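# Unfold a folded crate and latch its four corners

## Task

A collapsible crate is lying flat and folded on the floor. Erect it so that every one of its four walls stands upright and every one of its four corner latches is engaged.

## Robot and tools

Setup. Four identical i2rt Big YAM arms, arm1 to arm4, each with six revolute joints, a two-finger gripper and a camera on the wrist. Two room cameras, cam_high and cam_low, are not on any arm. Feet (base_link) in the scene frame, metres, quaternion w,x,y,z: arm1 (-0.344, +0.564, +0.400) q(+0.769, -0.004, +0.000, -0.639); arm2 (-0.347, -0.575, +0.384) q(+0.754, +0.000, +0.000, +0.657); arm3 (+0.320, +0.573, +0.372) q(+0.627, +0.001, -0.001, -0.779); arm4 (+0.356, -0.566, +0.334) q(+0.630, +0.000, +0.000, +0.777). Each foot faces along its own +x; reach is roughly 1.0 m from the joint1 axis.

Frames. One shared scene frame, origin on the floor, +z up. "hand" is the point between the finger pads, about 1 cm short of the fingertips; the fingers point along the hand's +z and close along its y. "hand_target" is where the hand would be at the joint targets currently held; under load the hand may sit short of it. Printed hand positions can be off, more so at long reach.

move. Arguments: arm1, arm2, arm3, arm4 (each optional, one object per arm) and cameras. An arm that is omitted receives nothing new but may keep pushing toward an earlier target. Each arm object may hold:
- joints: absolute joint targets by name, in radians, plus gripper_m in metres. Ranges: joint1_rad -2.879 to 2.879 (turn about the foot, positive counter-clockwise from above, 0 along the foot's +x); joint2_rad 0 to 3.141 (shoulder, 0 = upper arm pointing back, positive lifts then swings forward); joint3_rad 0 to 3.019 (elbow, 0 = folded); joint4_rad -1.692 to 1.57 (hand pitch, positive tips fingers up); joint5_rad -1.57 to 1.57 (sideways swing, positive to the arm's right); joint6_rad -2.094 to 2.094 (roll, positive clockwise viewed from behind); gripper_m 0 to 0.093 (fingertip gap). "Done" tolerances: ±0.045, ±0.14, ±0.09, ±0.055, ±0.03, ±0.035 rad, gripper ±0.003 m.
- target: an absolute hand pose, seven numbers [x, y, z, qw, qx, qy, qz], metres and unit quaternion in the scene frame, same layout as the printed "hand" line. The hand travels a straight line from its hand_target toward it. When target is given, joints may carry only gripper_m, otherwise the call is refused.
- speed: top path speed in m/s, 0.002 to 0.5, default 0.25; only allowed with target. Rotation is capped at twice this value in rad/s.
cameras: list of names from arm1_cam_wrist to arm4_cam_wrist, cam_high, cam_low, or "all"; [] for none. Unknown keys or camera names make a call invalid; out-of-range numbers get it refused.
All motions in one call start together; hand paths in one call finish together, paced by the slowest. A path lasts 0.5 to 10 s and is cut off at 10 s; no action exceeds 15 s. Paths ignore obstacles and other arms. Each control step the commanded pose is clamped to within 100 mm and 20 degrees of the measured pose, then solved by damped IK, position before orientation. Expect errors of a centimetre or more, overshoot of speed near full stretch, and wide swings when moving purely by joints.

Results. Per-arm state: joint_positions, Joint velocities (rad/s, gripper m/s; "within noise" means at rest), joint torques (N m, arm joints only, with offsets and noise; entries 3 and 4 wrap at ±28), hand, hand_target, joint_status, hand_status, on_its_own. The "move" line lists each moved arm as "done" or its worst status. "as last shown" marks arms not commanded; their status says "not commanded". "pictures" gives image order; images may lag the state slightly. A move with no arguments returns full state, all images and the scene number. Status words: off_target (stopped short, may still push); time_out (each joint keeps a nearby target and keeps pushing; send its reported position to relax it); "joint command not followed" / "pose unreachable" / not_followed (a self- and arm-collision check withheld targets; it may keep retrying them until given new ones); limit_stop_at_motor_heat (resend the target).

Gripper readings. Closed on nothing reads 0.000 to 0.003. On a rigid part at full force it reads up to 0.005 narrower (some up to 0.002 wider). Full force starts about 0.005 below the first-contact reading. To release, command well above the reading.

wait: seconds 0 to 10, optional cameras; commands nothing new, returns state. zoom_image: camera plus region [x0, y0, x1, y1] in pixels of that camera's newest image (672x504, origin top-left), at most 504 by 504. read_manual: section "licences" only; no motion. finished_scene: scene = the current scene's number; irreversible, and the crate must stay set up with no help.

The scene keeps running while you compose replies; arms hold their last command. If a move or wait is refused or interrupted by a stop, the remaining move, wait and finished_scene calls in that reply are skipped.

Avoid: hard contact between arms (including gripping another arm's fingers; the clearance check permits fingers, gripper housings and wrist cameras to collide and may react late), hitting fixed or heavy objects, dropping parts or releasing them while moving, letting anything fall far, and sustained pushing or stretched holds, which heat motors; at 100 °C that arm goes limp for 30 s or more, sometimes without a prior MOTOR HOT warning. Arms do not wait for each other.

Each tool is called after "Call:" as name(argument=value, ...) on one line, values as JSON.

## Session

Call:
move()

Scene clock: 0.00 s.
Joint torques (N m): no reading
Motor temperatures (°C): arm1=[27 28 27 26 23 23 25] | arm2=[23 24 24 24 27 26 24] | arm3=[26 24 26 23 25 23 27] | arm4=[24 26 26 29 26 24 26]
Heat: arm1: hottest joint2_rad 28 °C; arm2: hottest joint5_rad 27 °C; arm3: hottest gripper 27 °C; arm4: hottest joint4_rad 29 °C.
Joint velocities: within noise
arm1.joint_positions: joint1_rad=+0.789 joint2_rad=+0.425 joint3_rad=+1.402 joint4_rad=-1.276 joint5_rad=+0.217 joint6_rad=-0.687 gripper_m=+0.09396
arm1.joint_status: not commanded
arm1.hand: x=-0.2365 y=+0.4511 z=+0.9932 quat_wxyz=(-0.418, -0.026, -0.802, +0.426) (m; scene frame)
arm1.hand_target: x=-0.2404 y=+0.4538 z=+1.0017 quat_wxyz=(-0.426, -0.027, -0.795, +0.430) (m; scene frame)
arm1.hand_status: not commanded
arm2.joint_positions: joint1_rad=-0.187 joint2_rad=+0.448 joint3_rad=+1.696 joint4_rad=-1.263 joint5_rad=+0.249 joint6_rad=-0.242 gripper_m=+0.09396
arm2.joint_status: not commanded
arm2.hand: x=-0.2825 y=-0.5188 z=+1.0983 quat_wxyz=(-0.653, +0.415, -0.579, -0.258) (m; scene frame)
arm2.hand_target: x=-0.2830 y=-0.5203 z=+1.1047 quat_wxyz=(-0.657, +0.411, -0.575, -0.261) (m; scene frame)
arm2.hand_status: not commanded
arm3.joint_positions: joint1_rad=+0.868 joint2_rad=+0.482 joint3_rad=+1.633 joint4_rad=-1.455 joint5_rad=+0.267 joint6_rad=-0.464 gripper_m=+0.09396
arm3.joint_status: not commanded
arm3.hand: x=+0.3451 y=+0.4623 z=+1.0140 quat_wxyz=(-0.385, -0.257, -0.760, +0.456) (m; scene frame)
arm3.hand_target: x=+0.3424 y=+0.4658 z=+1.0199 quat_wxyz=(-0.391, -0.257, -0.755, +0.460) (m; scene frame)
arm3.hand_status: not commanded
arm4.joint_positions: joint1_rad=-0.127 joint2_rad=+0.568 joint3_rad=+1.615 joint4_rad=-1.161 joint5_rad=+0.181 joint6_rad=-0.762 gripper_m=+0.09396
arm4.joint_status: not commanded
arm4.hand: x=+0.3738 y=-0.3903 z=+1.0285 quat_wxyz=(-0.627, +0.673, -0.321, -0.224) (m; scene frame)
arm4.hand_target: x=+0.3742 y=-0.3960 z=+1.0355 quat_wxyz=(-0.633, +0.667, -0.319, -0.228) (m; scene frame)
arm4.hand_status: not commanded
pictures: arm1_cam_wrist, arm2_cam_wrist, arm3_cam_wrist, arm4_cam_wrist, cam_high, cam_low

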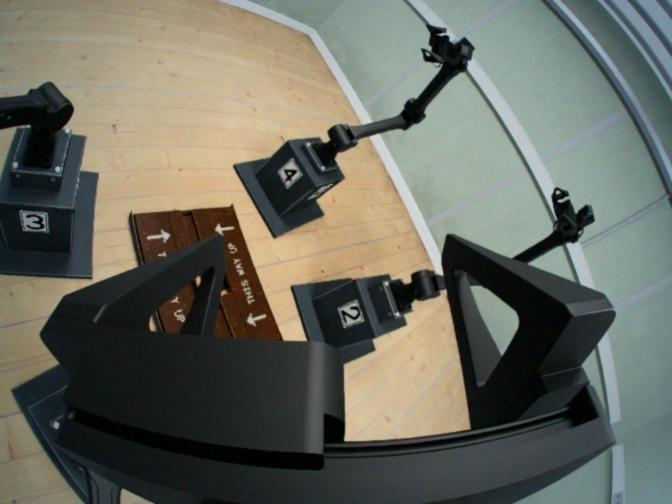

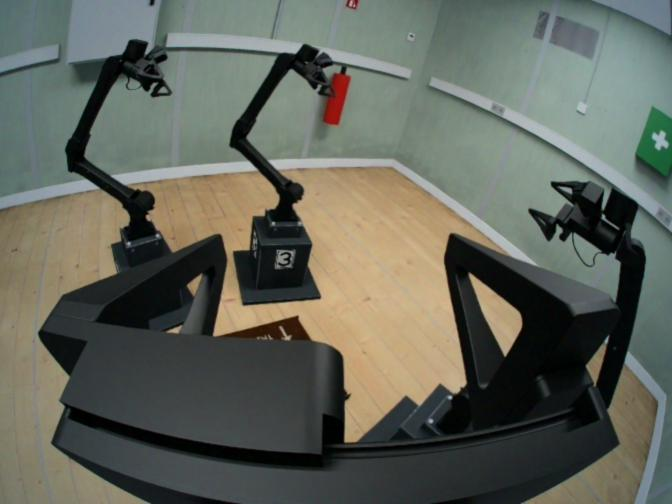

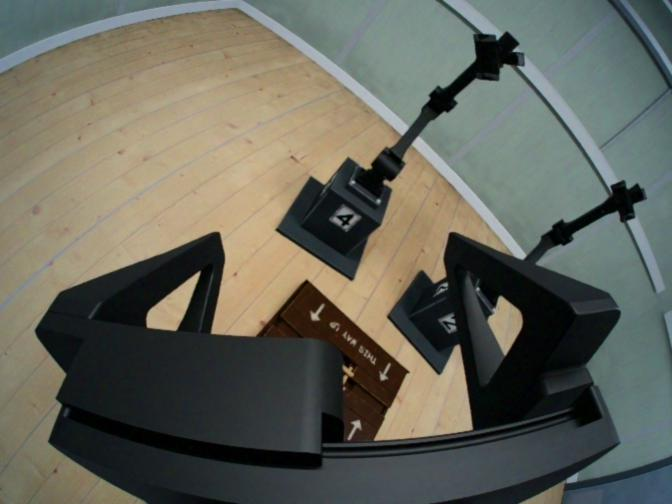

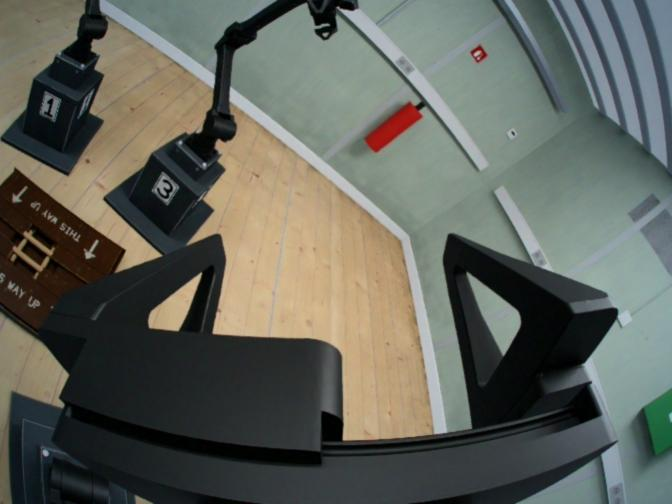

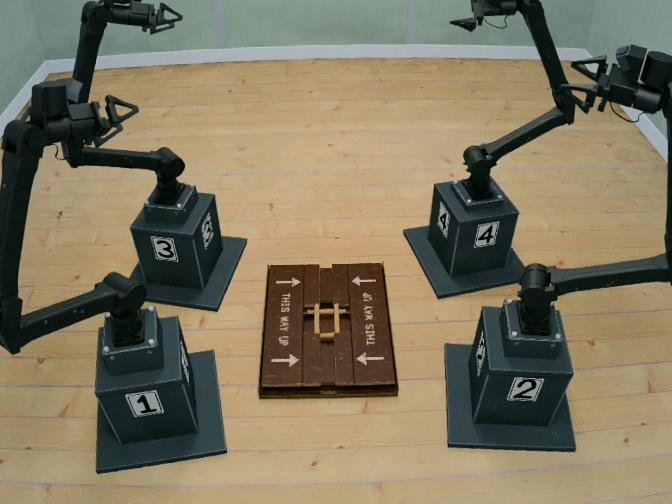

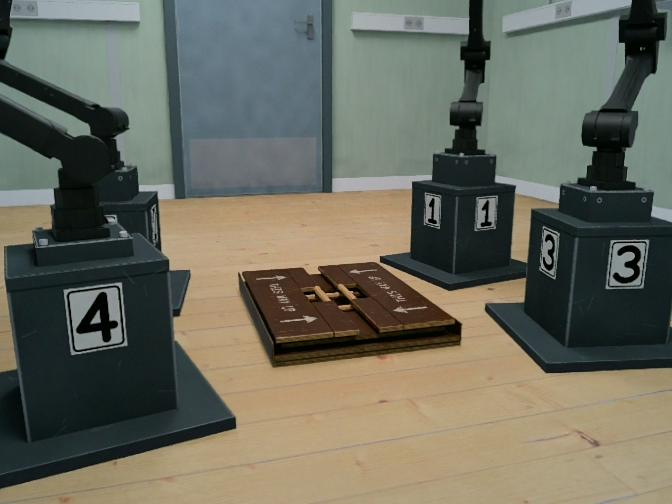

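Call:
move(arm1={"target":[-0.025,0.02,0.3,0,0,1,0],"speed":0.45,"joints":{"gripper_m":0.06}}, arm4={"target":[0.15,-0.3,0.5,0,1,0,0],"speed":0.45,"joints":{"gripper_m":0.06}}, arm3={"target":[0.25,0.25,0.6,0,0.707,0.707,0],"speed":0.45,"joints":{"gripper_m":0.06}}, arm2={"target":[-0.25,-0.25,0.6,0,-0.707,0.707,0],"speed":0.45,"joints":{"gripper_m":0.06}})

Call:
move(arm1={"target":[-0.02,0.02,0.145,0,0,1,0],"speed":0.2}, cameras=["arm1_cam_wrist","cam_high"])

Scene clock: 5.77 s.
Joint torques (N m): arm1=[0.91 -23.53 9.44 0.08 0.12 0] | arm2=[0.73 -10.17 9.11 0.55 -0.13 -0.13] | arm3=[-0.67 -7.06 7.54 0.8 0.19 0.12] | arm4=[2.49 -7.47 10.17 0.32 -0.23 -0.1]
Motor temperatures (°C): arm1=[27 28 28 26 23 23 25] | arm2=[23 24 24 24 27 26 24] | arm3=[26 24 27 23 25 23 27] | arm4=[24 26 26 29 26 25 26]
Heat: arm1: hottest joint2_rad 28 °C; arm2: hottest joint5_rad 27 °C; arm3: hottest joint3_rad 27 °C; arm4: hottest joint4_rad 29 °C.
move: arm1 off_target; arm2 off_target; arm3 done; arm4 off_target
Joint velocities: arm1=[within noise] | arm2=[within noise] | arm3=[-0.044 -0.005 0.002 -0.007 -0.007 -0.037 0] | arm4=[within noise]
arm1.joint_positions: joint1_rad=+0.341 joint2_rad=+2.275 joint3_rad=+1.614 joint4_rad=-0.940 joint5_rad=-0.012 joint6_rad=-1.025 gripper_m=+0.06007
arm1.joint_status: all done
arm1.hand: x=-0.0360 y=+0.0347 z=+0.2938 quat_wxyz=(+0.006, -0.010, -1.000, -0.013) (m; scene frame)
arm1.hand_target: x=-0.0242 y=+0.0256 z=+0.2977 quat_wxyz=(+0.002, +0.000, -1.000, -0.005) (m; scene frame)
arm1.hand_status: off_target (0.019 m and 2.1 deg from the pose sent, 0.843 m and 73.4 deg at the start; pose on its path clipped on 22 of 95 steps)
arm2.joint_positions: joint1_rad=-0.160 joint2_rad=+1.245 joint3_rad=+1.079 joint4_rad=-1.464 joint5_rad=+0.002 joint6_rad=-0.283 gripper_m=+0.06014
arm2.joint_status: all done
arm2.hand: x=-0.2506 y=-0.2627 z=+0.5849 quat_wxyz=(+0.025, +0.702, -0.711, +0.015) (m; scene frame)
arm2.hand_target: x=-0.2511 y=-0.2511 z=+0.5983 quat_wxyz=(+0.005, +0.709, -0.705, +0.003) (m; scene frame)
arm2.hand_status: off_target (0.020 m and 3.4 deg from the pose sent, 0.567 m and 90.7 deg at the start)
arm3.joint_positions: joint1_rad=+0.005 joint2_rad=+1.203 joint3_rad=+1.125 joint4_rad=-1.508 joint5_rad=-0.003 joint6_rad=-0.217 gripper_m=+0.06013
arm3.joint_status: all done
arm3.hand: x=+0.2515 y=+0.2544 z=+0.6019 quat_wxyz=(+0.002, -0.705, -0.709, -0.008) (m; scene frame)
arm3.hand_target: x=+0.2482 y=+0.2511 z=+0.5990 quat_wxyz=(+0.003, -0.710, -0.704, -0.007) (m; scene frame)
arm3.hand_status: done (0.005 m and 1.0 deg from the pose sent, 0.475 m and 88.0 deg at the start; pose on its path clipped on 11 of 95 steps)
arm4.joint_positions: joint1_rad=+0.442 joint2_rad=+1.243 joint3_rad=+0.980 joint4_rad=-1.328 joint5_rad=+0.007 joint6_rad=-0.884 gripper_m=+0.06007
arm4.joint_status: all done
arm4.hand: x=+0.1588 y=-0.3043 z=+0.4981 quat_wxyz=(+0.006, +1.000, -0.018, +0.009) (m; scene frame)
arm4.hand_target: x=+0.1532 y=-0.3019 z=+0.4990 quat_wxyz=(+0.002, +1.000, -0.006, +0.004) (m; scene frame)
arm4.hand_status: off_target (0.010 m and 2.4 deg from the pose sent, 0.581 m and 95.4 deg at the start)
pictures: none

Scene clock: 7.47 s.
Joint torques (N m): arm1=[1.08 -23.94 7.97 0.75 0.15 0.03] | arm2=[0.79 -10.05 9.11 0.55 -0.14 -0.13] | arm3=[-1.26 -6.95 7.45 0.8 0.23 0.18] | arm4=[2.37 -7.53 10.13 0.32 -0.23 -0.1]
Motor temperatures (°C): arm1=[27 28 28 26 23 23 25] | arm2=[23 24 24 24 27 26 24] | arm3=[26 24 27 23 25 23 27] | arm4=[24 26 26 29 26 25 26]
Heat: arm1: hottest joint2_rad 28 °C; arm2: hottest joint5_rad 27 °C; arm3: hottest joint3_rad 27 °C; arm4: hottest joint4_rad 29 °C.
move: arm1 off_target
Joint velocities: within noise
arm1.joint_positions: joint1_rad=+0.344 joint2_rad=+2.556 joint3_rad=+1.694 joint4_rad=-0.739 joint5_rad=-0.010 joint6_rad=-1.025 gripper_m=+0.06007
arm1.joint_status: not commanded
arm1.hand: x=-0.0338 y=+0.0319 z=+0.1465 quat_wxyz=(+0.006, -0.009, -1.000, -0.013) (m; scene frame)
arm1.hand_target: x=-0.0210 y=+0.0216 z=+0.1458 quat_wxyz=(+0.000, +0.000, -1.000, +0.000) (m; scene frame)
arm1.hand_status: off_target (0.018 m and 2.0 deg from the pose sent, 0.150 m and 2.1 deg at the start)
arm2, arm3: as last shown
arm4.joint_positions: joint1_rad=+0.435 joint2_rad=+1.243 joint3_rad=+0.980 joint4_rad=-1.328 joint5_rad=+0.007 joint6_rad=-0.884 gripper_m=+0.06007
arm4.joint_status: not commanded
arm4.hand: x=+0.1609 y=-0.3028 z=+0.4981 quat_wxyz=(+0.006, +1.000, -0.022, +0.009) (m; scene frame)
arm4.hand_target: x=+0.1552 y=-0.3003 z=+0.4990 quat_wxyz=(+0.002, +1.000, -0.010, +0.004) (m; scene frame)
arm4.hand_status: not commanded
pictures: arm1_cam_wrist, cam_high

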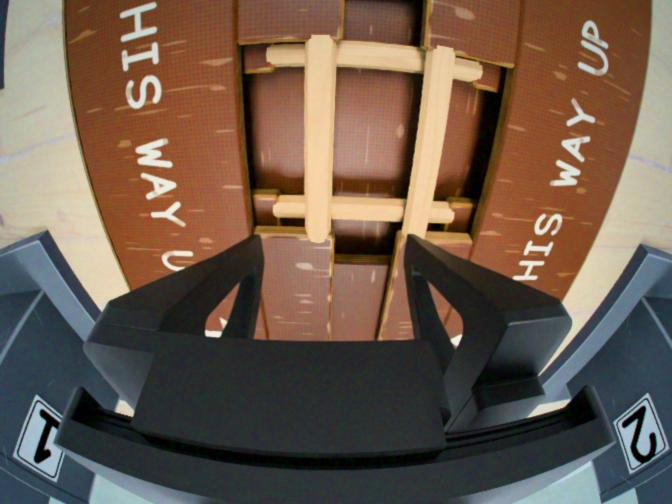

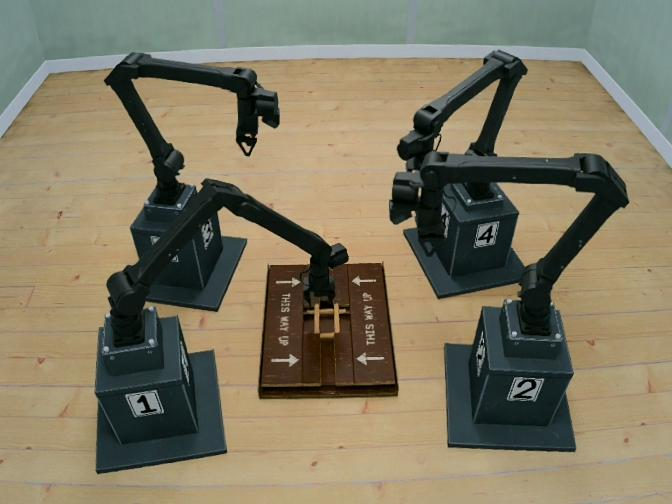

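Call:
move(arm1={"target":[-0.022,0.024,0.043,0,0,1,0],"speed":0.1})

Call:
move(arm1={"joints":{"gripper_m":0.004}}, cameras=["arm1_cam_wrist"])

Scene clock: 12.20 s.
Joint torques (N m): arm1=[0.56 -25.05 7.23 0.8 0.17 -0.03] | arm2=[0.79 -10.05 9.11 0.57 -0.13 -0.13] | arm3=[-1.03 -7 7.49 0.73 0.2 0.14] | arm4=[2.37 -7.47 10.13 0.31 -0.22 -0.1]
Motor temperatures (°C): arm1=[27 29 28 26 23 23 25] | arm2=[23 24 25 24 27 26 24] | arm3=[26 24 28 23 25 23 27] | arm4=[24 26 27 29 26 25 26]
Heat: arm1: hottest joint2_rad 29 °C; arm2: hottest joint5_rad 27 °C; arm3: hottest joint3_rad 28 °C; arm4: hottest joint4_rad 29 °C.
move: arm1 off_target
Joint velocities: within noise
arm1.joint_positions: joint1_rad=+0.346 joint2_rad=+2.769 joint3_rad=+1.821 joint4_rad=-0.644 joint5_rad=-0.010 joint6_rad=-1.025 gripper_m=+0.06007
arm1.joint_status: not commanded
arm1.hand: x=-0.0332 y=+0.0312 z=+0.0480 quat_wxyz=(+0.004, -0.008, -1.000, -0.009) (m; scene frame)
arm1.hand_target: x=-0.0225 y=+0.0248 z=+0.0433 quat_wxyz=(+0.000, +0.000, -1.000, +0.000) (m; scene frame)
arm1.hand_status: off_target (0.014 m and 1.5 deg from the pose sent, 0.104 m and 2.0 deg at the start)
arm2, arm3, arm4: as last shown
pictures: none

Scene clock: 13.00 s.
Joint torques (N m): arm1=[-0.44 -25.23 7.04 1.96 0.23 -0.08] | arm2=[0.79 -10.11 9.09 0.57 -0.14 -0.12] | arm3=[-0.79 -7.36 7.43 0.65 0.22 0.15] | arm4=[2.37 -7.47 10.13 0.32 -0.23 -0.1]
Motor temperatures (°C): arm1=[27 29 28 26 23 23 25] | arm2=[23 24 25 24 27 26 24] | arm3=[26 24 28 23 25 23 27] | arm4=[24 26 27 29 26 25 26]
Heat: arm1: hottest joint2_rad 29 °C; arm2: hottest joint5_rad 27 °C; arm3: hottest joint3_rad 28 °C; arm4: hottest joint4_rad 29 °C.
move: arm1 off_target
Joint velocities: within noise
arm1.joint_positions: joint1_rad=+0.353 joint2_rad=+2.772 joint3_rad=+1.819 joint4_rad=-0.672 joint5_rad=-0.021 joint6_rad=-1.012 gripper_m=+0.01739
arm1.joint_status: gripper_m off_target (ended at +0.01743, target +0.00400)
arm1.hand: x=-0.0322 y=+0.0424 z=+0.0461 quat_wxyz=(+0.008, -0.011, -1.000, -0.026) (m; scene frame)
arm1.hand_target: x=-0.0228 y=+0.0261 z=+0.0426 quat_wxyz=(-0.003, -0.001, -1.000, -0.003) (m; scene frame)
arm1.hand_status: not commanded
arm2, arm3, arm4: as last shown
pictures: arm1_cam_wrist

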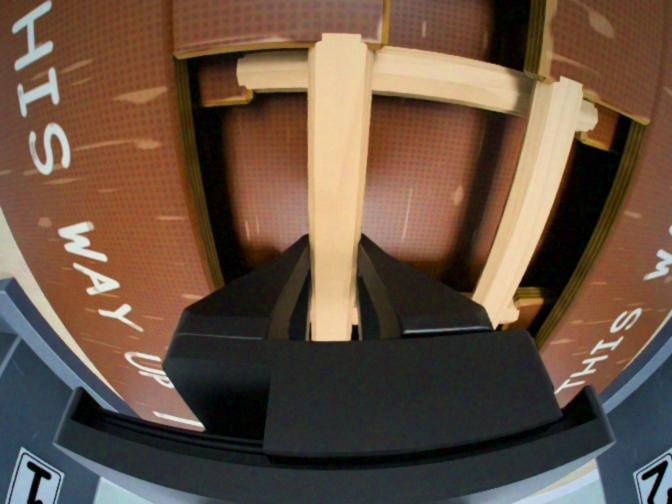

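Call:
move(arm1={"target":[-0.024,0.053,0.15,0,0,0.991,-0.1305],"speed":0.1})

Call:
move(arm1={"target":[-0.022,0.13,0.222,0,0,0.966,-0.259],"speed":0.1}, cameras=["cam_low"])

Call:
move(arm1={"target":[-0.02,0.182,0.244,0,0,0.946,-0.324],"speed":0.1})

Call:
move(arm1={"target":[-0.017,0.237,0.244,0,0,0.92,-0.391],"speed":0.08}, arm4={"target":[-0.02,-0.02,0.3,0,1,0,0],"speed":0.3}, cameras=["cam_low","cam_high"])

Call:
move(arm4={"target":[-0.033,-0.005,0.145,0,1,0,0],"speed":0.25}, cameras=["arm4_cam_wrist"])

Scene clock: 17.07 s.
Joint torques (N m): arm1=[0.97 -29.16 3.62 0.62 0.32 -0.03] | arm2=[0.79 -10.11 9.1 0.57 -0.14 -0.13] | arm3=[-1.49 -6.95 7.51 0.73 0.22 0.16] | arm4=[2.32 -7.47 10.13 0.32 -0.22 -0.1]
Motor temperatures (°C): arm1=[27 30 28 26 23 23 25] | arm2=[23 24 25 24 27 26 24] | arm3=[26 24 28 23 25 23 27] | arm4=[24 26 27 29 26 25 26]
Heat: arm1: hottest joint2_rad 30 °C; arm2: hottest joint5_rad 27 °C; arm3: hottest joint3_rad 28 °C; arm4: hottest joint4_rad 29 °C.
move: arm1 off_target
Joint velocities: within noise
arm1.joint_positions: joint1_rad=+0.409 joint2_rad=+2.501 joint3_rad=+1.422 joint4_rad=-0.295 joint5_rad=+0.135 joint6_rad=-0.966 gripper_m=+0.01739
arm1.joint_status: not commanded
arm1.hand: x=-0.0331 y=+0.0562 z=+0.1253 quat_wxyz=(+0.003, -0.012, -0.992, +0.122) (m; scene frame)
arm1.hand_target: x=-0.0220 y=+0.0505 z=+0.1493 quat_wxyz=(-0.003, +0.000, -0.991, +0.134) (m; scene frame)
arm1.hand_status: off_target (0.027 m and 1.7 deg from the pose sent, 0.105 m and 18.0 deg at the start)
arm2, arm3, arm4: as last shown
pictures: none

Scene clock: 18.97 s.
Joint torques (N m): arm1=[0.79 -24.59 2.03 0.72 0.44 0] | arm2=[0.73 -10.11 9.1 0.58 -0.13 -0.13] | arm3=[-1.26 -7.41 7.46 0.79 0.23 0.16] | arm4=[2.37 -7.47 10.13 0.32 -0.23 -0.1]
Motor temperatures (°C): arm1=[27 30 28 26 23 23 25] | arm2=[23 24 25 24 27 26 24] | arm3=[26 24 28 23 25 23 27] | arm4=[24 26 27 29 26 25 26]
Heat: arm1: hottest joint2_rad 30 °C; arm2: hottest joint5_rad 27 °C; arm3: hottest joint3_rad 28 °C; arm4: hottest joint4_rad 29 °C.
move: arm1 off_target
Joint velocities: within noise
arm1.joint_positions: joint1_rad=+0.539 joint2_rad=+2.248 joint3_rad=+1.042 joint4_rad=+0.025 joint5_rad=+0.336 joint6_rad=-0.883 gripper_m=+0.01682
arm1.joint_status: not commanded
arm1.hand: x=-0.0320 y=+0.1212 z=+0.2066 quat_wxyz=(+0.004, -0.014, -0.967, +0.254) (m; scene frame)
arm1.hand_target: x=-0.0273 y=+0.1264 z=+0.2216 quat_wxyz=(+0.002, -0.003, -0.966, +0.258) (m; scene frame)
arm1.hand_status: off_target (0.020 m and 1.8 deg from the pose sent, 0.122 m and 16.1 deg at the start)
arm2, arm3, arm4: as last shown
pictures: cam_low

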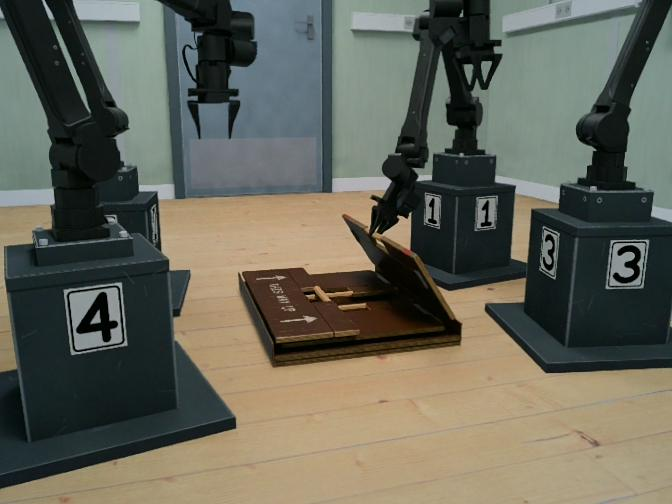

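Scene clock: 20.27 s.
Joint torques (N m): arm1=[1.38 -21.95 1.48 1.1 0.25 0.11] | arm2=[0.79 -10.11 9.1 0.57 -0.13 -0.13] | arm3=[-0.73 -7.24 7.5 0.83 0.2 0.17] | arm4=[2.32 -7.47 10.13 0.31 -0.23 -0.1]
Motor temperatures (°C): arm1=[27 30 28 26 23 23 25] | arm2=[23 24 25 24 27 26 24] | arm3=[26 24 28 23 25 23 27] | arm4=[24 26 28 29 26 25 26]
Heat: arm1: hottest joint2_rad 30 °C; arm2: hottest joint5_rad 27 °C; arm3: hottest joint3_rad 28 °C; arm4: hottest joint4_rad 29 °C.
move: arm1 off_target
Joint velocities: within noise
arm1.joint_positions: joint1_rad=+0.654 joint2_rad=+2.174 joint3_rad=+0.881 joint4_rad=+0.176 joint5_rad=+0.491 joint6_rad=-0.816 gripper_m=+0.01685
arm1.joint_status: not commanded
arm1.hand: x=-0.0308 y=+0.1699 z=+0.2324 quat_wxyz=(+0.012, -0.014, -0.946, +0.325) (m; scene frame)
arm1.hand_target: x=-0.0218 y=+0.1800 z=+0.2442 quat_wxyz=(+0.004, -0.001, -0.945, +0.326) (m; scene frame)
arm1.hand_status: off_target (0.020 m and 2.2 deg from the pose sent, 0.072 m and 8.5 deg at the start)
arm2, arm3, arm4: as last shown
pictures: none

Scene clock: 22.60 s.
Joint torques (N m): arm1=[2.61 -18.26 1.01 1.44 -0.06 0.13] | arm2=[0.79 -10.11 9.11 0.57 -0.14 -0.13] | arm3=[-0.85 -7 7.41 0.75 0.23 0.16] | arm4=[1.08 -20.54 12.41 -0.54 -0.24 -0.09]
Motor temperatures (°C): arm1=[27 30 28 26 23 23 25] | arm2=[23 24 25 24 27 26 24] | arm3=[26 24 29 23 25 23 27] | arm4=[24 26 28 29 26 25 26]
Heat: arm1: hottest joint2_rad 30 °C; arm2: hottest joint5_rad 27 °C; arm3: hottest joint3_rad 29 °C; arm4: hottest joint4_rad 29 °C.
move: arm1 off_target; arm4 off_target
Joint velocities: within noise
arm1.joint_positions: joint1_rad=+0.794 joint2_rad=+2.172 joint3_rad=+0.759 joint4_rad=+0.336 joint5_rad=+0.666 joint6_rad=-0.730 gripper_m=+0.01692
arm1.joint_status: not commanded
arm1.hand: x=-0.0304 y=+0.2214 z=+0.2414 quat_wxyz=(+0.015, -0.016, -0.919, +0.395) (m; scene frame)
arm1.hand_target: x=-0.0183 y=+0.2360 z=+0.2437 quat_wxyz=(+0.001, +0.001, -0.920, +0.391) (m; scene frame)
arm1.hand_status: off_target (0.021 m and 2.5 deg from the pose sent, 0.069 m and 8.4 deg at the start)
arm2, arm3: as last shown
arm4.joint_positions: joint1_rad=+0.401 joint2_rad=+2.240 joint3_rad=+1.773 joint4_rad=-1.111 joint5_rad=+0.002 joint6_rad=-0.952 gripper_m=+0.06007
arm4.joint_status: not commanded
arm4.hand: x=-0.0146 y=-0.0331 z=+0.2997 quat_wxyz=(+0.002, +1.000, -0.005, +0.003) (m; scene frame)
arm4.hand_target: x=-0.0177 y=-0.0213 z=+0.2974 quat_wxyz=(+0.000, +1.000, +0.000, +0.000) (m; scene frame)
arm4.hand_status: off_target (0.014 m and 0.7 deg from the pose sent, 0.390 m and 2.8 deg at the start)
pictures: cam_high, cam_low

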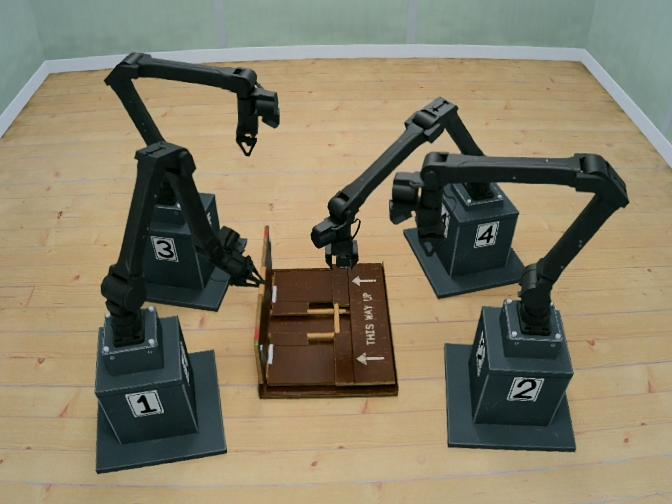

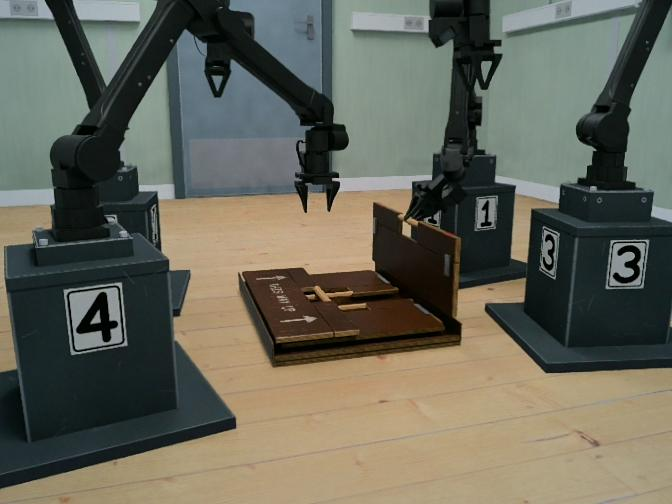

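Scene clock: 24.20 s.
Joint torques (N m): arm1=[2.26 -18.43 1.05 1.65 -0.08 0.18] | arm2=[0.73 -10.11 9.11 0.57 -0.14 -0.13] | arm3=[-1.14 -7.18 7.5 0.85 0.22 0.14] | arm4=[1.61 -22.59 10.91 0.03 -0.22 -0.05]
Motor temperatures (°C): arm1=[27 30 28 26 23 23 25] | arm2=[23 24 25 24 27 26 24] | arm3=[26 24 29 23 25 23 27] | arm4=[24 26 28 29 26 25 26]
Heat: arm1: hottest joint2_rad 30 °C; arm2: hottest joint5_rad 27 °C; arm3: hottest joint3_rad 29 °C; arm4: hottest joint4_rad 29 °C.
move: arm4 off_target
Joint velocities: within noise
arm1: as last shown
arm2.joint_positions: joint1_rad=-0.160 joint2_rad=+1.245 joint3_rad=+1.079 joint4_rad=-1.464 joint5_rad=+0.002 joint6_rad=-0.283 gripper_m=+0.06014
arm2.joint_status: not commanded
arm2.hand: x=-0.2506 y=-0.2627 z=+0.5849 quat_wxyz=(+0.025, +0.702, -0.711, +0.015) (m; scene frame)
arm2.hand_target: x=-0.2511 y=-0.2511 z=+0.5983 quat_wxyz=(+0.005, +0.709, -0.705, +0.003) (m; scene frame)
arm2.hand_status: not commanded
arm3.joint_positions: joint1_rad=+0.005 joint2_rad=+1.203 joint3_rad=+1.125 joint4_rad=-1.508 joint5_rad=-0.003 joint6_rad=-0.217 gripper_m=+0.06013
arm3.joint_status: not commanded
arm3.hand: x=+0.2515 y=+0.2544 z=+0.6019 quat_wxyz=(+0.002, -0.705, -0.709, -0.008) (m; scene frame)
arm3.hand_target: x=+0.2482 y=+0.2511 z=+0.5990 quat_wxyz=(+0.003, -0.710, -0.704, -0.007) (m; scene frame)
arm3.hand_status: not commanded
arm4.joint_positions: joint1_rad=+0.401 joint2_rad=+2.530 joint3_rad=+1.873 joint4_rad=-0.939 joint5_rad=+0.002 joint6_rad=-0.952 gripper_m=+0.06007
arm4.joint_status: not commanded
arm4.hand: x=-0.0246 y=-0.0187 z=+0.1454 quat_wxyz=(+0.010, +1.000, -0.005, +0.008) (m; scene frame)
arm4.hand_target: x=-0.0316 y=-0.0068 z=+0.1453 quat_wxyz=(+0.000, +1.000, +0.000, +0.000) (m; scene frame)
arm4.hand_status: off_target (0.016 m and 1.6 deg from the pose sent, 0.158 m and 0.7 deg at the start)
pictures: arm4_cam_wrist

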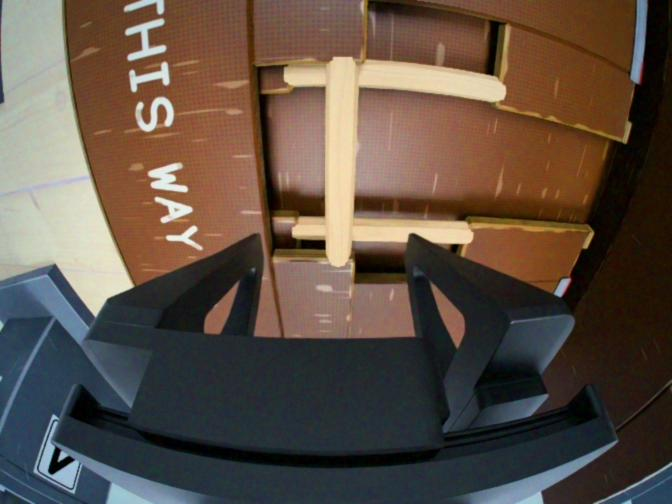

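Call:
move(arm4={"target":[-0.033,-0.007,0.043,0,1,0,0],"speed":0.1})

Call:
move(arm4={"joints":{"gripper_m":0.004}}, cameras=["arm4_cam_wrist"])

Call:
move(arm4={"target":[-0.037,-0.036,0.163,-0.1305,0.991,0,0],"speed":0.1})

Call:
move(arm4={"target":[-0.039,-0.101,0.23,-0.259,0.966,0,0],"speed":0.1}, cameras=["cam_low"])

Call:
move(arm4={"target":[-0.041,-0.159,0.253,-0.324,0.946,0,0],"speed":0.1})

Call:
move(arm4={"target":[-0.043,-0.213,0.252,-0.391,0.92,0,0],"speed":0.08}, arm3={"target":[0.025,-0.005,0.35,0,0.707,0.707,0],"speed":0.25}, cameras=["cam_low"])

Call:
move(arm3={"target":[0.019,-0.008,0.1,0,0.707,0.707,0],"speed":0.2}, cameras=["arm3_cam_wrist","cam_high"])

Scene clock: 29.70 s.
Joint torques (N m): arm1=[2.55 -18.37 1.14 1.69 -0.1 0.18] | arm2=[0.85 -10.05 9.11 0.57 -0.14 -0.13] | arm3=[-1.14 -6.71 7.36 0.88 0.21 0.15] | arm4=[1.73 -22.42 10.39 0.2 -0.22 -0.03]
Motor temperatures (°C): arm1=[27 30 28 26 23 23 25] | arm2=[23 24 25 24 27 26 24] | arm3=[26 24 29 23 25 23 27] | arm4=[24 27 28 29 26 25 26]
Heat: arm1: hottest joint2_rad 30 °C; arm2: hottest joint5_rad 27 °C; arm3: hottest joint3_rad 29 °C; arm4: hottest joint4_rad 29 °C.
move: arm4 off_target
Joint velocities: within noise
arm1, arm2, arm3: as last shown
arm4.joint_positions: joint1_rad=+0.401 joint2_rad=+2.714 joint3_rad=+1.968 joint4_rad=-0.839 joint5_rad=+0.002 joint6_rad=-0.952 gripper_m=+0.06007
arm4.joint_status: not commanded
arm4.hand: x=-0.0272 y=-0.0150 z=+0.0528 quat_wxyz=(+0.005, +1.000, -0.005, +0.005) (m; scene frame)
arm4.hand_target: x=-0.0321 y=-0.0082 z=+0.0436 quat_wxyz=(+0.000, +1.000, +0.000, +0.000) (m; scene frame)
arm4.hand_status: off_target (0.014 m and 1.0 deg from the pose sent, 0.103 m and 1.6 deg at the start)
pictures: none

Scene clock: 30.33 s.
Joint torques (N m): arm1=[3.14 -18.02 1.07 1.74 -0.09 0.18] | arm2=[0.79 -10.11 9.11 0.57 -0.14 -0.12] | arm3=[-0.97 -6.3 7.56 0.69 0.19 0.14] | arm4=[1.73 -22.42 10.37 0.31 -0.18 -0.03]
Motor temperatures (°C): arm1=[27 30 28 26 23 23 25] | arm2=[23 24 25 24 27 26 24] | arm3=[26 24 29 23 25 23 27] | arm4=[24 27 29 29 26 25 26]
Heat: arm1: hottest joint2_rad 30 °C; arm2: hottest joint5_rad 27 °C; arm3: hottest joint3_rad 29 °C; arm4: hottest joint3_rad 29 °C.
move: arm4 off_target
Joint velocities: within noise
arm1, arm2, arm3: as last shown
arm4.joint_positions: joint1_rad=+0.401 joint2_rad=+2.714 joint3_rad=+1.968 joint4_rad=-0.842 joint5_rad=-0.004 joint6_rad=-0.952 gripper_m=+0.01701
arm4.joint_status: gripper_m off_target (ended at +0.01704, target +0.00400)
arm4.hand: x=-0.0276 y=-0.0163 z=+0.0528 quat_wxyz=(+0.009, +1.000, -0.005, +0.003) (m; scene frame)
arm4.hand_target: x=-0.0327 y=-0.0087 z=+0.0436 quat_wxyz=(+0.001, +1.000, +0.000, -0.002) (m; scene frame)
arm4.hand_status: not commanded
pictures: arm4_cam_wrist

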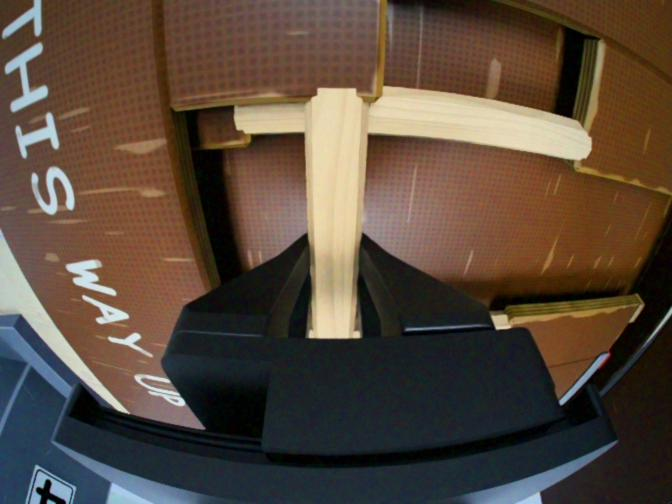

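Scene clock: 32.33 s.
Joint torques (N m): arm1=[3.49 -18.96 1.16 1.63 -0.11 0.16] | arm2=[0.79 -10.11 9.11 0.55 -0.13 -0.13] | arm3=[-1.08 -7.36 7.34 0.73 0.2 0.13] | arm4=[2.73 -26.17 6.12 -0.24 -0.03 0.11]
Motor temperatures (°C): arm1=[27 30 28 26 23 23 26] | arm2=[23 24 25 24 27 26 24] | arm3=[26 24 29 23 25 23 27] | arm4=[24 27 28 29 26 25 26]
Heat: arm1: hottest joint2_rad 30 °C; arm2: hottest joint5_rad 27 °C; arm3: hottest joint3_rad 29 °C; arm4: hottest joint4_rad 29 °C.
move: arm4 off_target
Joint velocities: within noise
arm1, arm2, arm3: as last shown
arm4.joint_positions: joint1_rad=+0.459 joint2_rad=+2.427 joint3_rad=+1.596 joint4_rad=-0.545 joint5_rad=+0.169 joint6_rad=-0.906 gripper_m=+0.01689
arm4.joint_status: not commanded
arm4.hand: x=-0.0274 y=-0.0311 z=+0.1387 quat_wxyz=(-0.128, +0.992, -0.007, +0.006) (m; scene frame)
arm4.hand_target: x=-0.0370 y=-0.0322 z=+0.1620 quat_wxyz=(-0.136, +0.991, -0.001, +0.000) (m; scene frame)
arm4.hand_status: off_target (0.027 m and 1.1 deg from the pose sent, 0.112 m and 16.0 deg at the start)
pictures: none

Scene clock: 34.20 s.
Joint torques (N m): arm1=[2.84 -18.84 1.17 1.62 -0.11 0.2] | arm2=[0.79 -10.11 9.09 0.55 -0.13 -0.13] | arm3=[-1.2 -7.41 7.41 0.88 0.19 0.17] | arm4=[3.43 -22.89 5.46 0.08 -0.05 0.14]
Motor temperatures (°C): arm1=[27 30 28 26 23 23 26] | arm2=[23 24 26 24 27 26 24] | arm3=[26 24 29 23 25 23 27] | arm4=[24 27 28 29 26 25 26]
Heat: arm1: hottest joint2_rad 30 °C; arm2: hottest joint5_rad 27 °C; arm3: hottest joint3_rad 29 °C; arm4: hottest joint4_rad 29 °C.
move: arm4 off_target
Joint velocities: within noise
arm1, arm2, arm3: as last shown
arm4.joint_positions: joint1_rad=+0.577 joint2_rad=+2.179 joint3_rad=+1.253 joint4_rad=-0.276 joint5_rad=+0.373 joint6_rad=-0.837 gripper_m=+0.01640
arm4.joint_status: not commanded
arm4.hand: x=-0.0290 y=-0.0906 z=+0.2115 quat_wxyz=(-0.256, +0.967, -0.010, +0.008) (m; scene frame)
arm4.hand_target: x=-0.0394 y=-0.0997 z=+0.2298 quat_wxyz=(-0.259, +0.966, +0.000, +0.000) (m; scene frame)
arm4.hand_status: off_target (0.023 m and 1.5 deg from the pose sent, 0.116 m and 15.3 deg at the start)
pictures: cam_low

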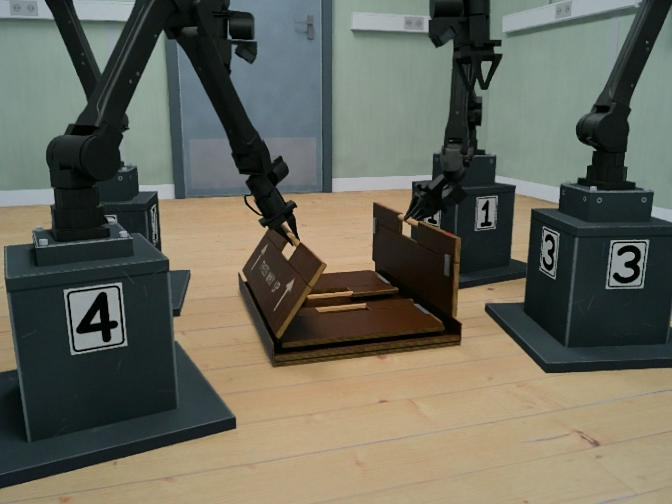

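Scene clock: 35.50 s.
Joint torques (N m): arm1=[3.14 -18.37 1.11 1.76 -0.1 0.18] | arm2=[0.79 -10.11 9.11 0.57 -0.14 -0.12] | arm3=[-0.97 -7.3 7.39 0.84 0.22 0.12] | arm4=[3.9 -20.54 4.89 0.17 -0.1 0.2]
Motor temperatures (°C): arm1=[27 31 28 26 23 23 26] | arm2=[23 24 26 24 27 26 24] | arm3=[26 24 30 23 25 23 27] | arm4=[24 27 28 29 26 25 26]
Heat: arm1: hottest joint2_rad 31 °C; arm2: hottest joint5_rad 27 °C; arm3: hottest joint3_rad 30 °C; arm4: hottest joint4_rad 29 °C.
move: arm4 off_target
Joint velocities: within noise
arm1, arm2, arm3: as last shown
arm4.joint_positions: joint1_rad=+0.688 joint2_rad=+2.071 joint3_rad=+1.078 joint4_rad=-0.152 joint5_rad=+0.519 joint6_rad=-0.769 gripper_m=+0.01649
arm4.joint_status: not commanded
arm4.hand: x=-0.0304 y=-0.1456 z=+0.2394 quat_wxyz=(-0.323, +0.946, -0.010, +0.013) (m; scene frame)
arm4.hand_target: x=-0.0402 y=-0.1588 z=+0.2525 quat_wxyz=(-0.323, +0.946, +0.001, +0.003) (m; scene frame)
arm4.hand_status: off_target (0.022 m and 1.8 deg from the pose sent, 0.081 m and 8.2 deg at the start)
pictures: none

Scene clock: 38.17 s.
Joint torques (N m): arm1=[2.67 -18.61 1.13 1.72 -0.08 0.18] | arm2=[0.79 -10.17 9.1 0.57 -0.13 -0.13] | arm3=[-1.55 -16.85 10.03 -0.03 0.06 -0.05] | arm4=[4.54 -18.08 4.21 0.69 -0.27 0.29]
Motor temperatures (°C): arm1=[27 31 28 26 23 23 26] | arm2=[23 24 26 24 27 26 24] | arm3=[26 24 30 23 25 23 27] | arm4=[24 27 28 29 26 25 27]
Heat: arm1: hottest joint2_rad 31 °C; arm2: hottest joint5_rad 27 °C; arm3: hottest joint3_rad 30 °C; arm4: hottest joint4_rad 29 °C.
move: arm3 off_target; arm4 off_target
Joint velocities: within noise
arm1, arm2: as last shown
arm3.joint_positions: joint1_rad=-0.248 joint2_rad=+2.180 joint3_rad=+1.708 joint4_rad=-1.104 joint5_rad=+0.000 joint6_rad=-0.456 gripper_m=+0.06013
arm3.joint_status: not commanded
arm3.hand: x=+0.0367 y=+0.0075 z=+0.3510 quat_wxyz=(+0.000, -0.710, -0.704, -0.004) (m; scene frame)
arm3.hand_target: x=+0.0259 y=-0.0014 z=+0.3475 quat_wxyz=(-0.001, -0.710, -0.704, -0.001) (m; scene frame)
arm3.hand_status: off_target (0.017 m and 0.6 deg from the pose sent, 0.427 m and 1.0 deg at the start)
arm4.joint_positions: joint1_rad=+0.807 joint2_rad=+2.042 joint3_rad=+0.949 joint4_rad=-0.003 joint5_rad=+0.691 joint6_rad=-0.702 gripper_m=+0.01657
arm4.joint_status: not commanded
arm4.hand: x=-0.0314 y=-0.1947 z=+0.2471 quat_wxyz=(-0.396, +0.918, -0.013, +0.015) (m; scene frame)
arm4.hand_target: x=-0.0426 y=-0.2121 z=+0.2522 quat_wxyz=(-0.392, +0.920, +0.000, +0.000) (m; scene frame)
arm4.hand_status: off_target (0.022 m and 2.3 deg from the pose sent, 0.070 m and 8.6 deg at the start)
pictures: cam_low

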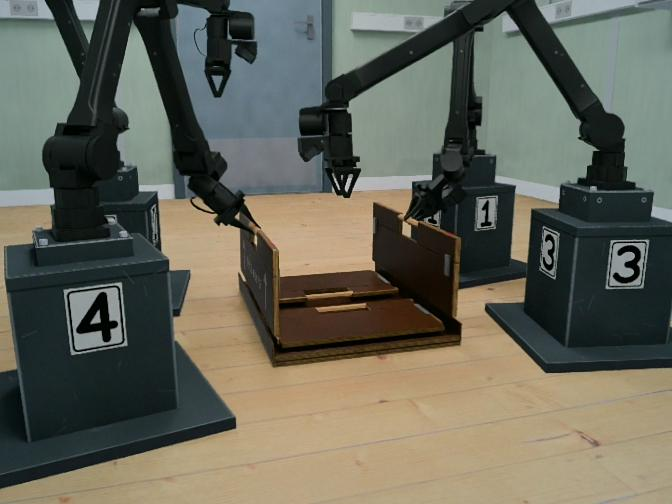

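Scene clock: 40.37 s.
Joint torques (N m): arm1=[3.55 -18.96 1.05 1.54 -0.1 0.17] | arm2=[0.79 -10.11 9.11 0.57 -0.14 -0.13] | arm3=[-1.49 -18.73 7.56 0.54 0.19 -0.06] | arm4=[4.54 -18.08 4.19 0.69 -0.26 0.29]
Motor temperatures (°C): arm1=[27 31 28 26 23 23 26] | arm2=[23 24 26 24 27 26 24] | arm3=[26 25 30 23 25 23 27] | arm4=[24 28 28 29 26 25 27]
Heat: arm1: hottest joint2_rad 31 °C; arm2: hottest joint5_rad 27 °C; arm3: hottest joint3_rad 30 °C; arm4: hottest joint4_rad 29 °C.
move: arm3 off_target
Joint velocities: within noise
arm1.joint_positions: joint1_rad=+0.794 joint2_rad=+2.172 joint3_rad=+0.759 joint4_rad=+0.336 joint5_rad=+0.666 joint6_rad=-0.730 gripper_m=+0.01692
arm1.joint_status: not commanded
arm1.hand: x=-0.0304 y=+0.2214 z=+0.2414 quat_wxyz=(+0.015, -0.016, -0.919, +0.395) (m; scene frame)
arm1.hand_target: x=-0.0183 y=+0.2360 z=+0.2437 quat_wxyz=(+0.001, +0.001, -0.920, +0.391) (m; scene frame)
arm1.hand_status: not commanded
arm2, arm4: as last shown
arm3.joint_positions: joint1_rad=-0.248 joint2_rad=+2.610 joint3_rad=+1.799 joint4_rad=-0.774 joint5_rad=+0.000 joint6_rad=-0.468 gripper_m=+0.06013
arm3.joint_status: not commanded
arm3.hand: x=+0.0334 y=-0.0004 z=+0.1096 quat_wxyz=(+0.001, -0.706, -0.709, -0.008) (m; scene frame)
arm3.hand_target: x=+0.0205 y=-0.0050 z=+0.1008 quat_wxyz=(+0.000, -0.707, -0.707, +0.000) (m; scene frame)
arm3.hand_status: off_target (0.019 m and 1.0 deg from the pose sent, 0.252 m and 0.6 deg at the start)
pictures: arm3_cam_wrist, cam_high

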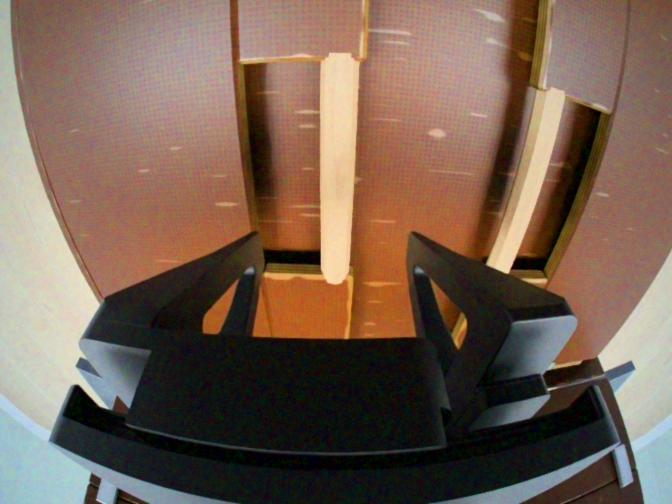

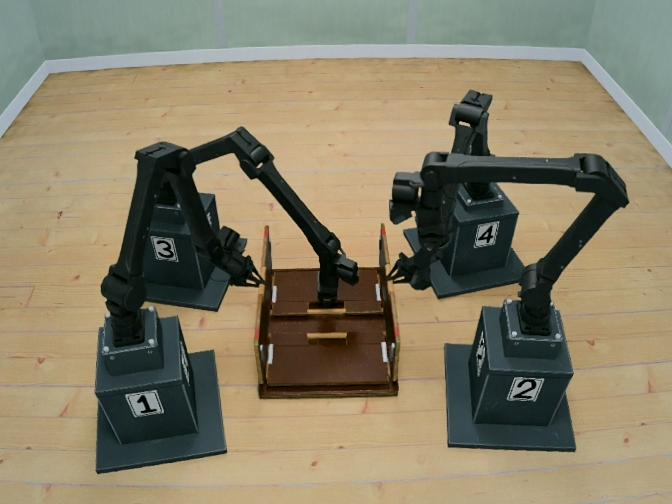

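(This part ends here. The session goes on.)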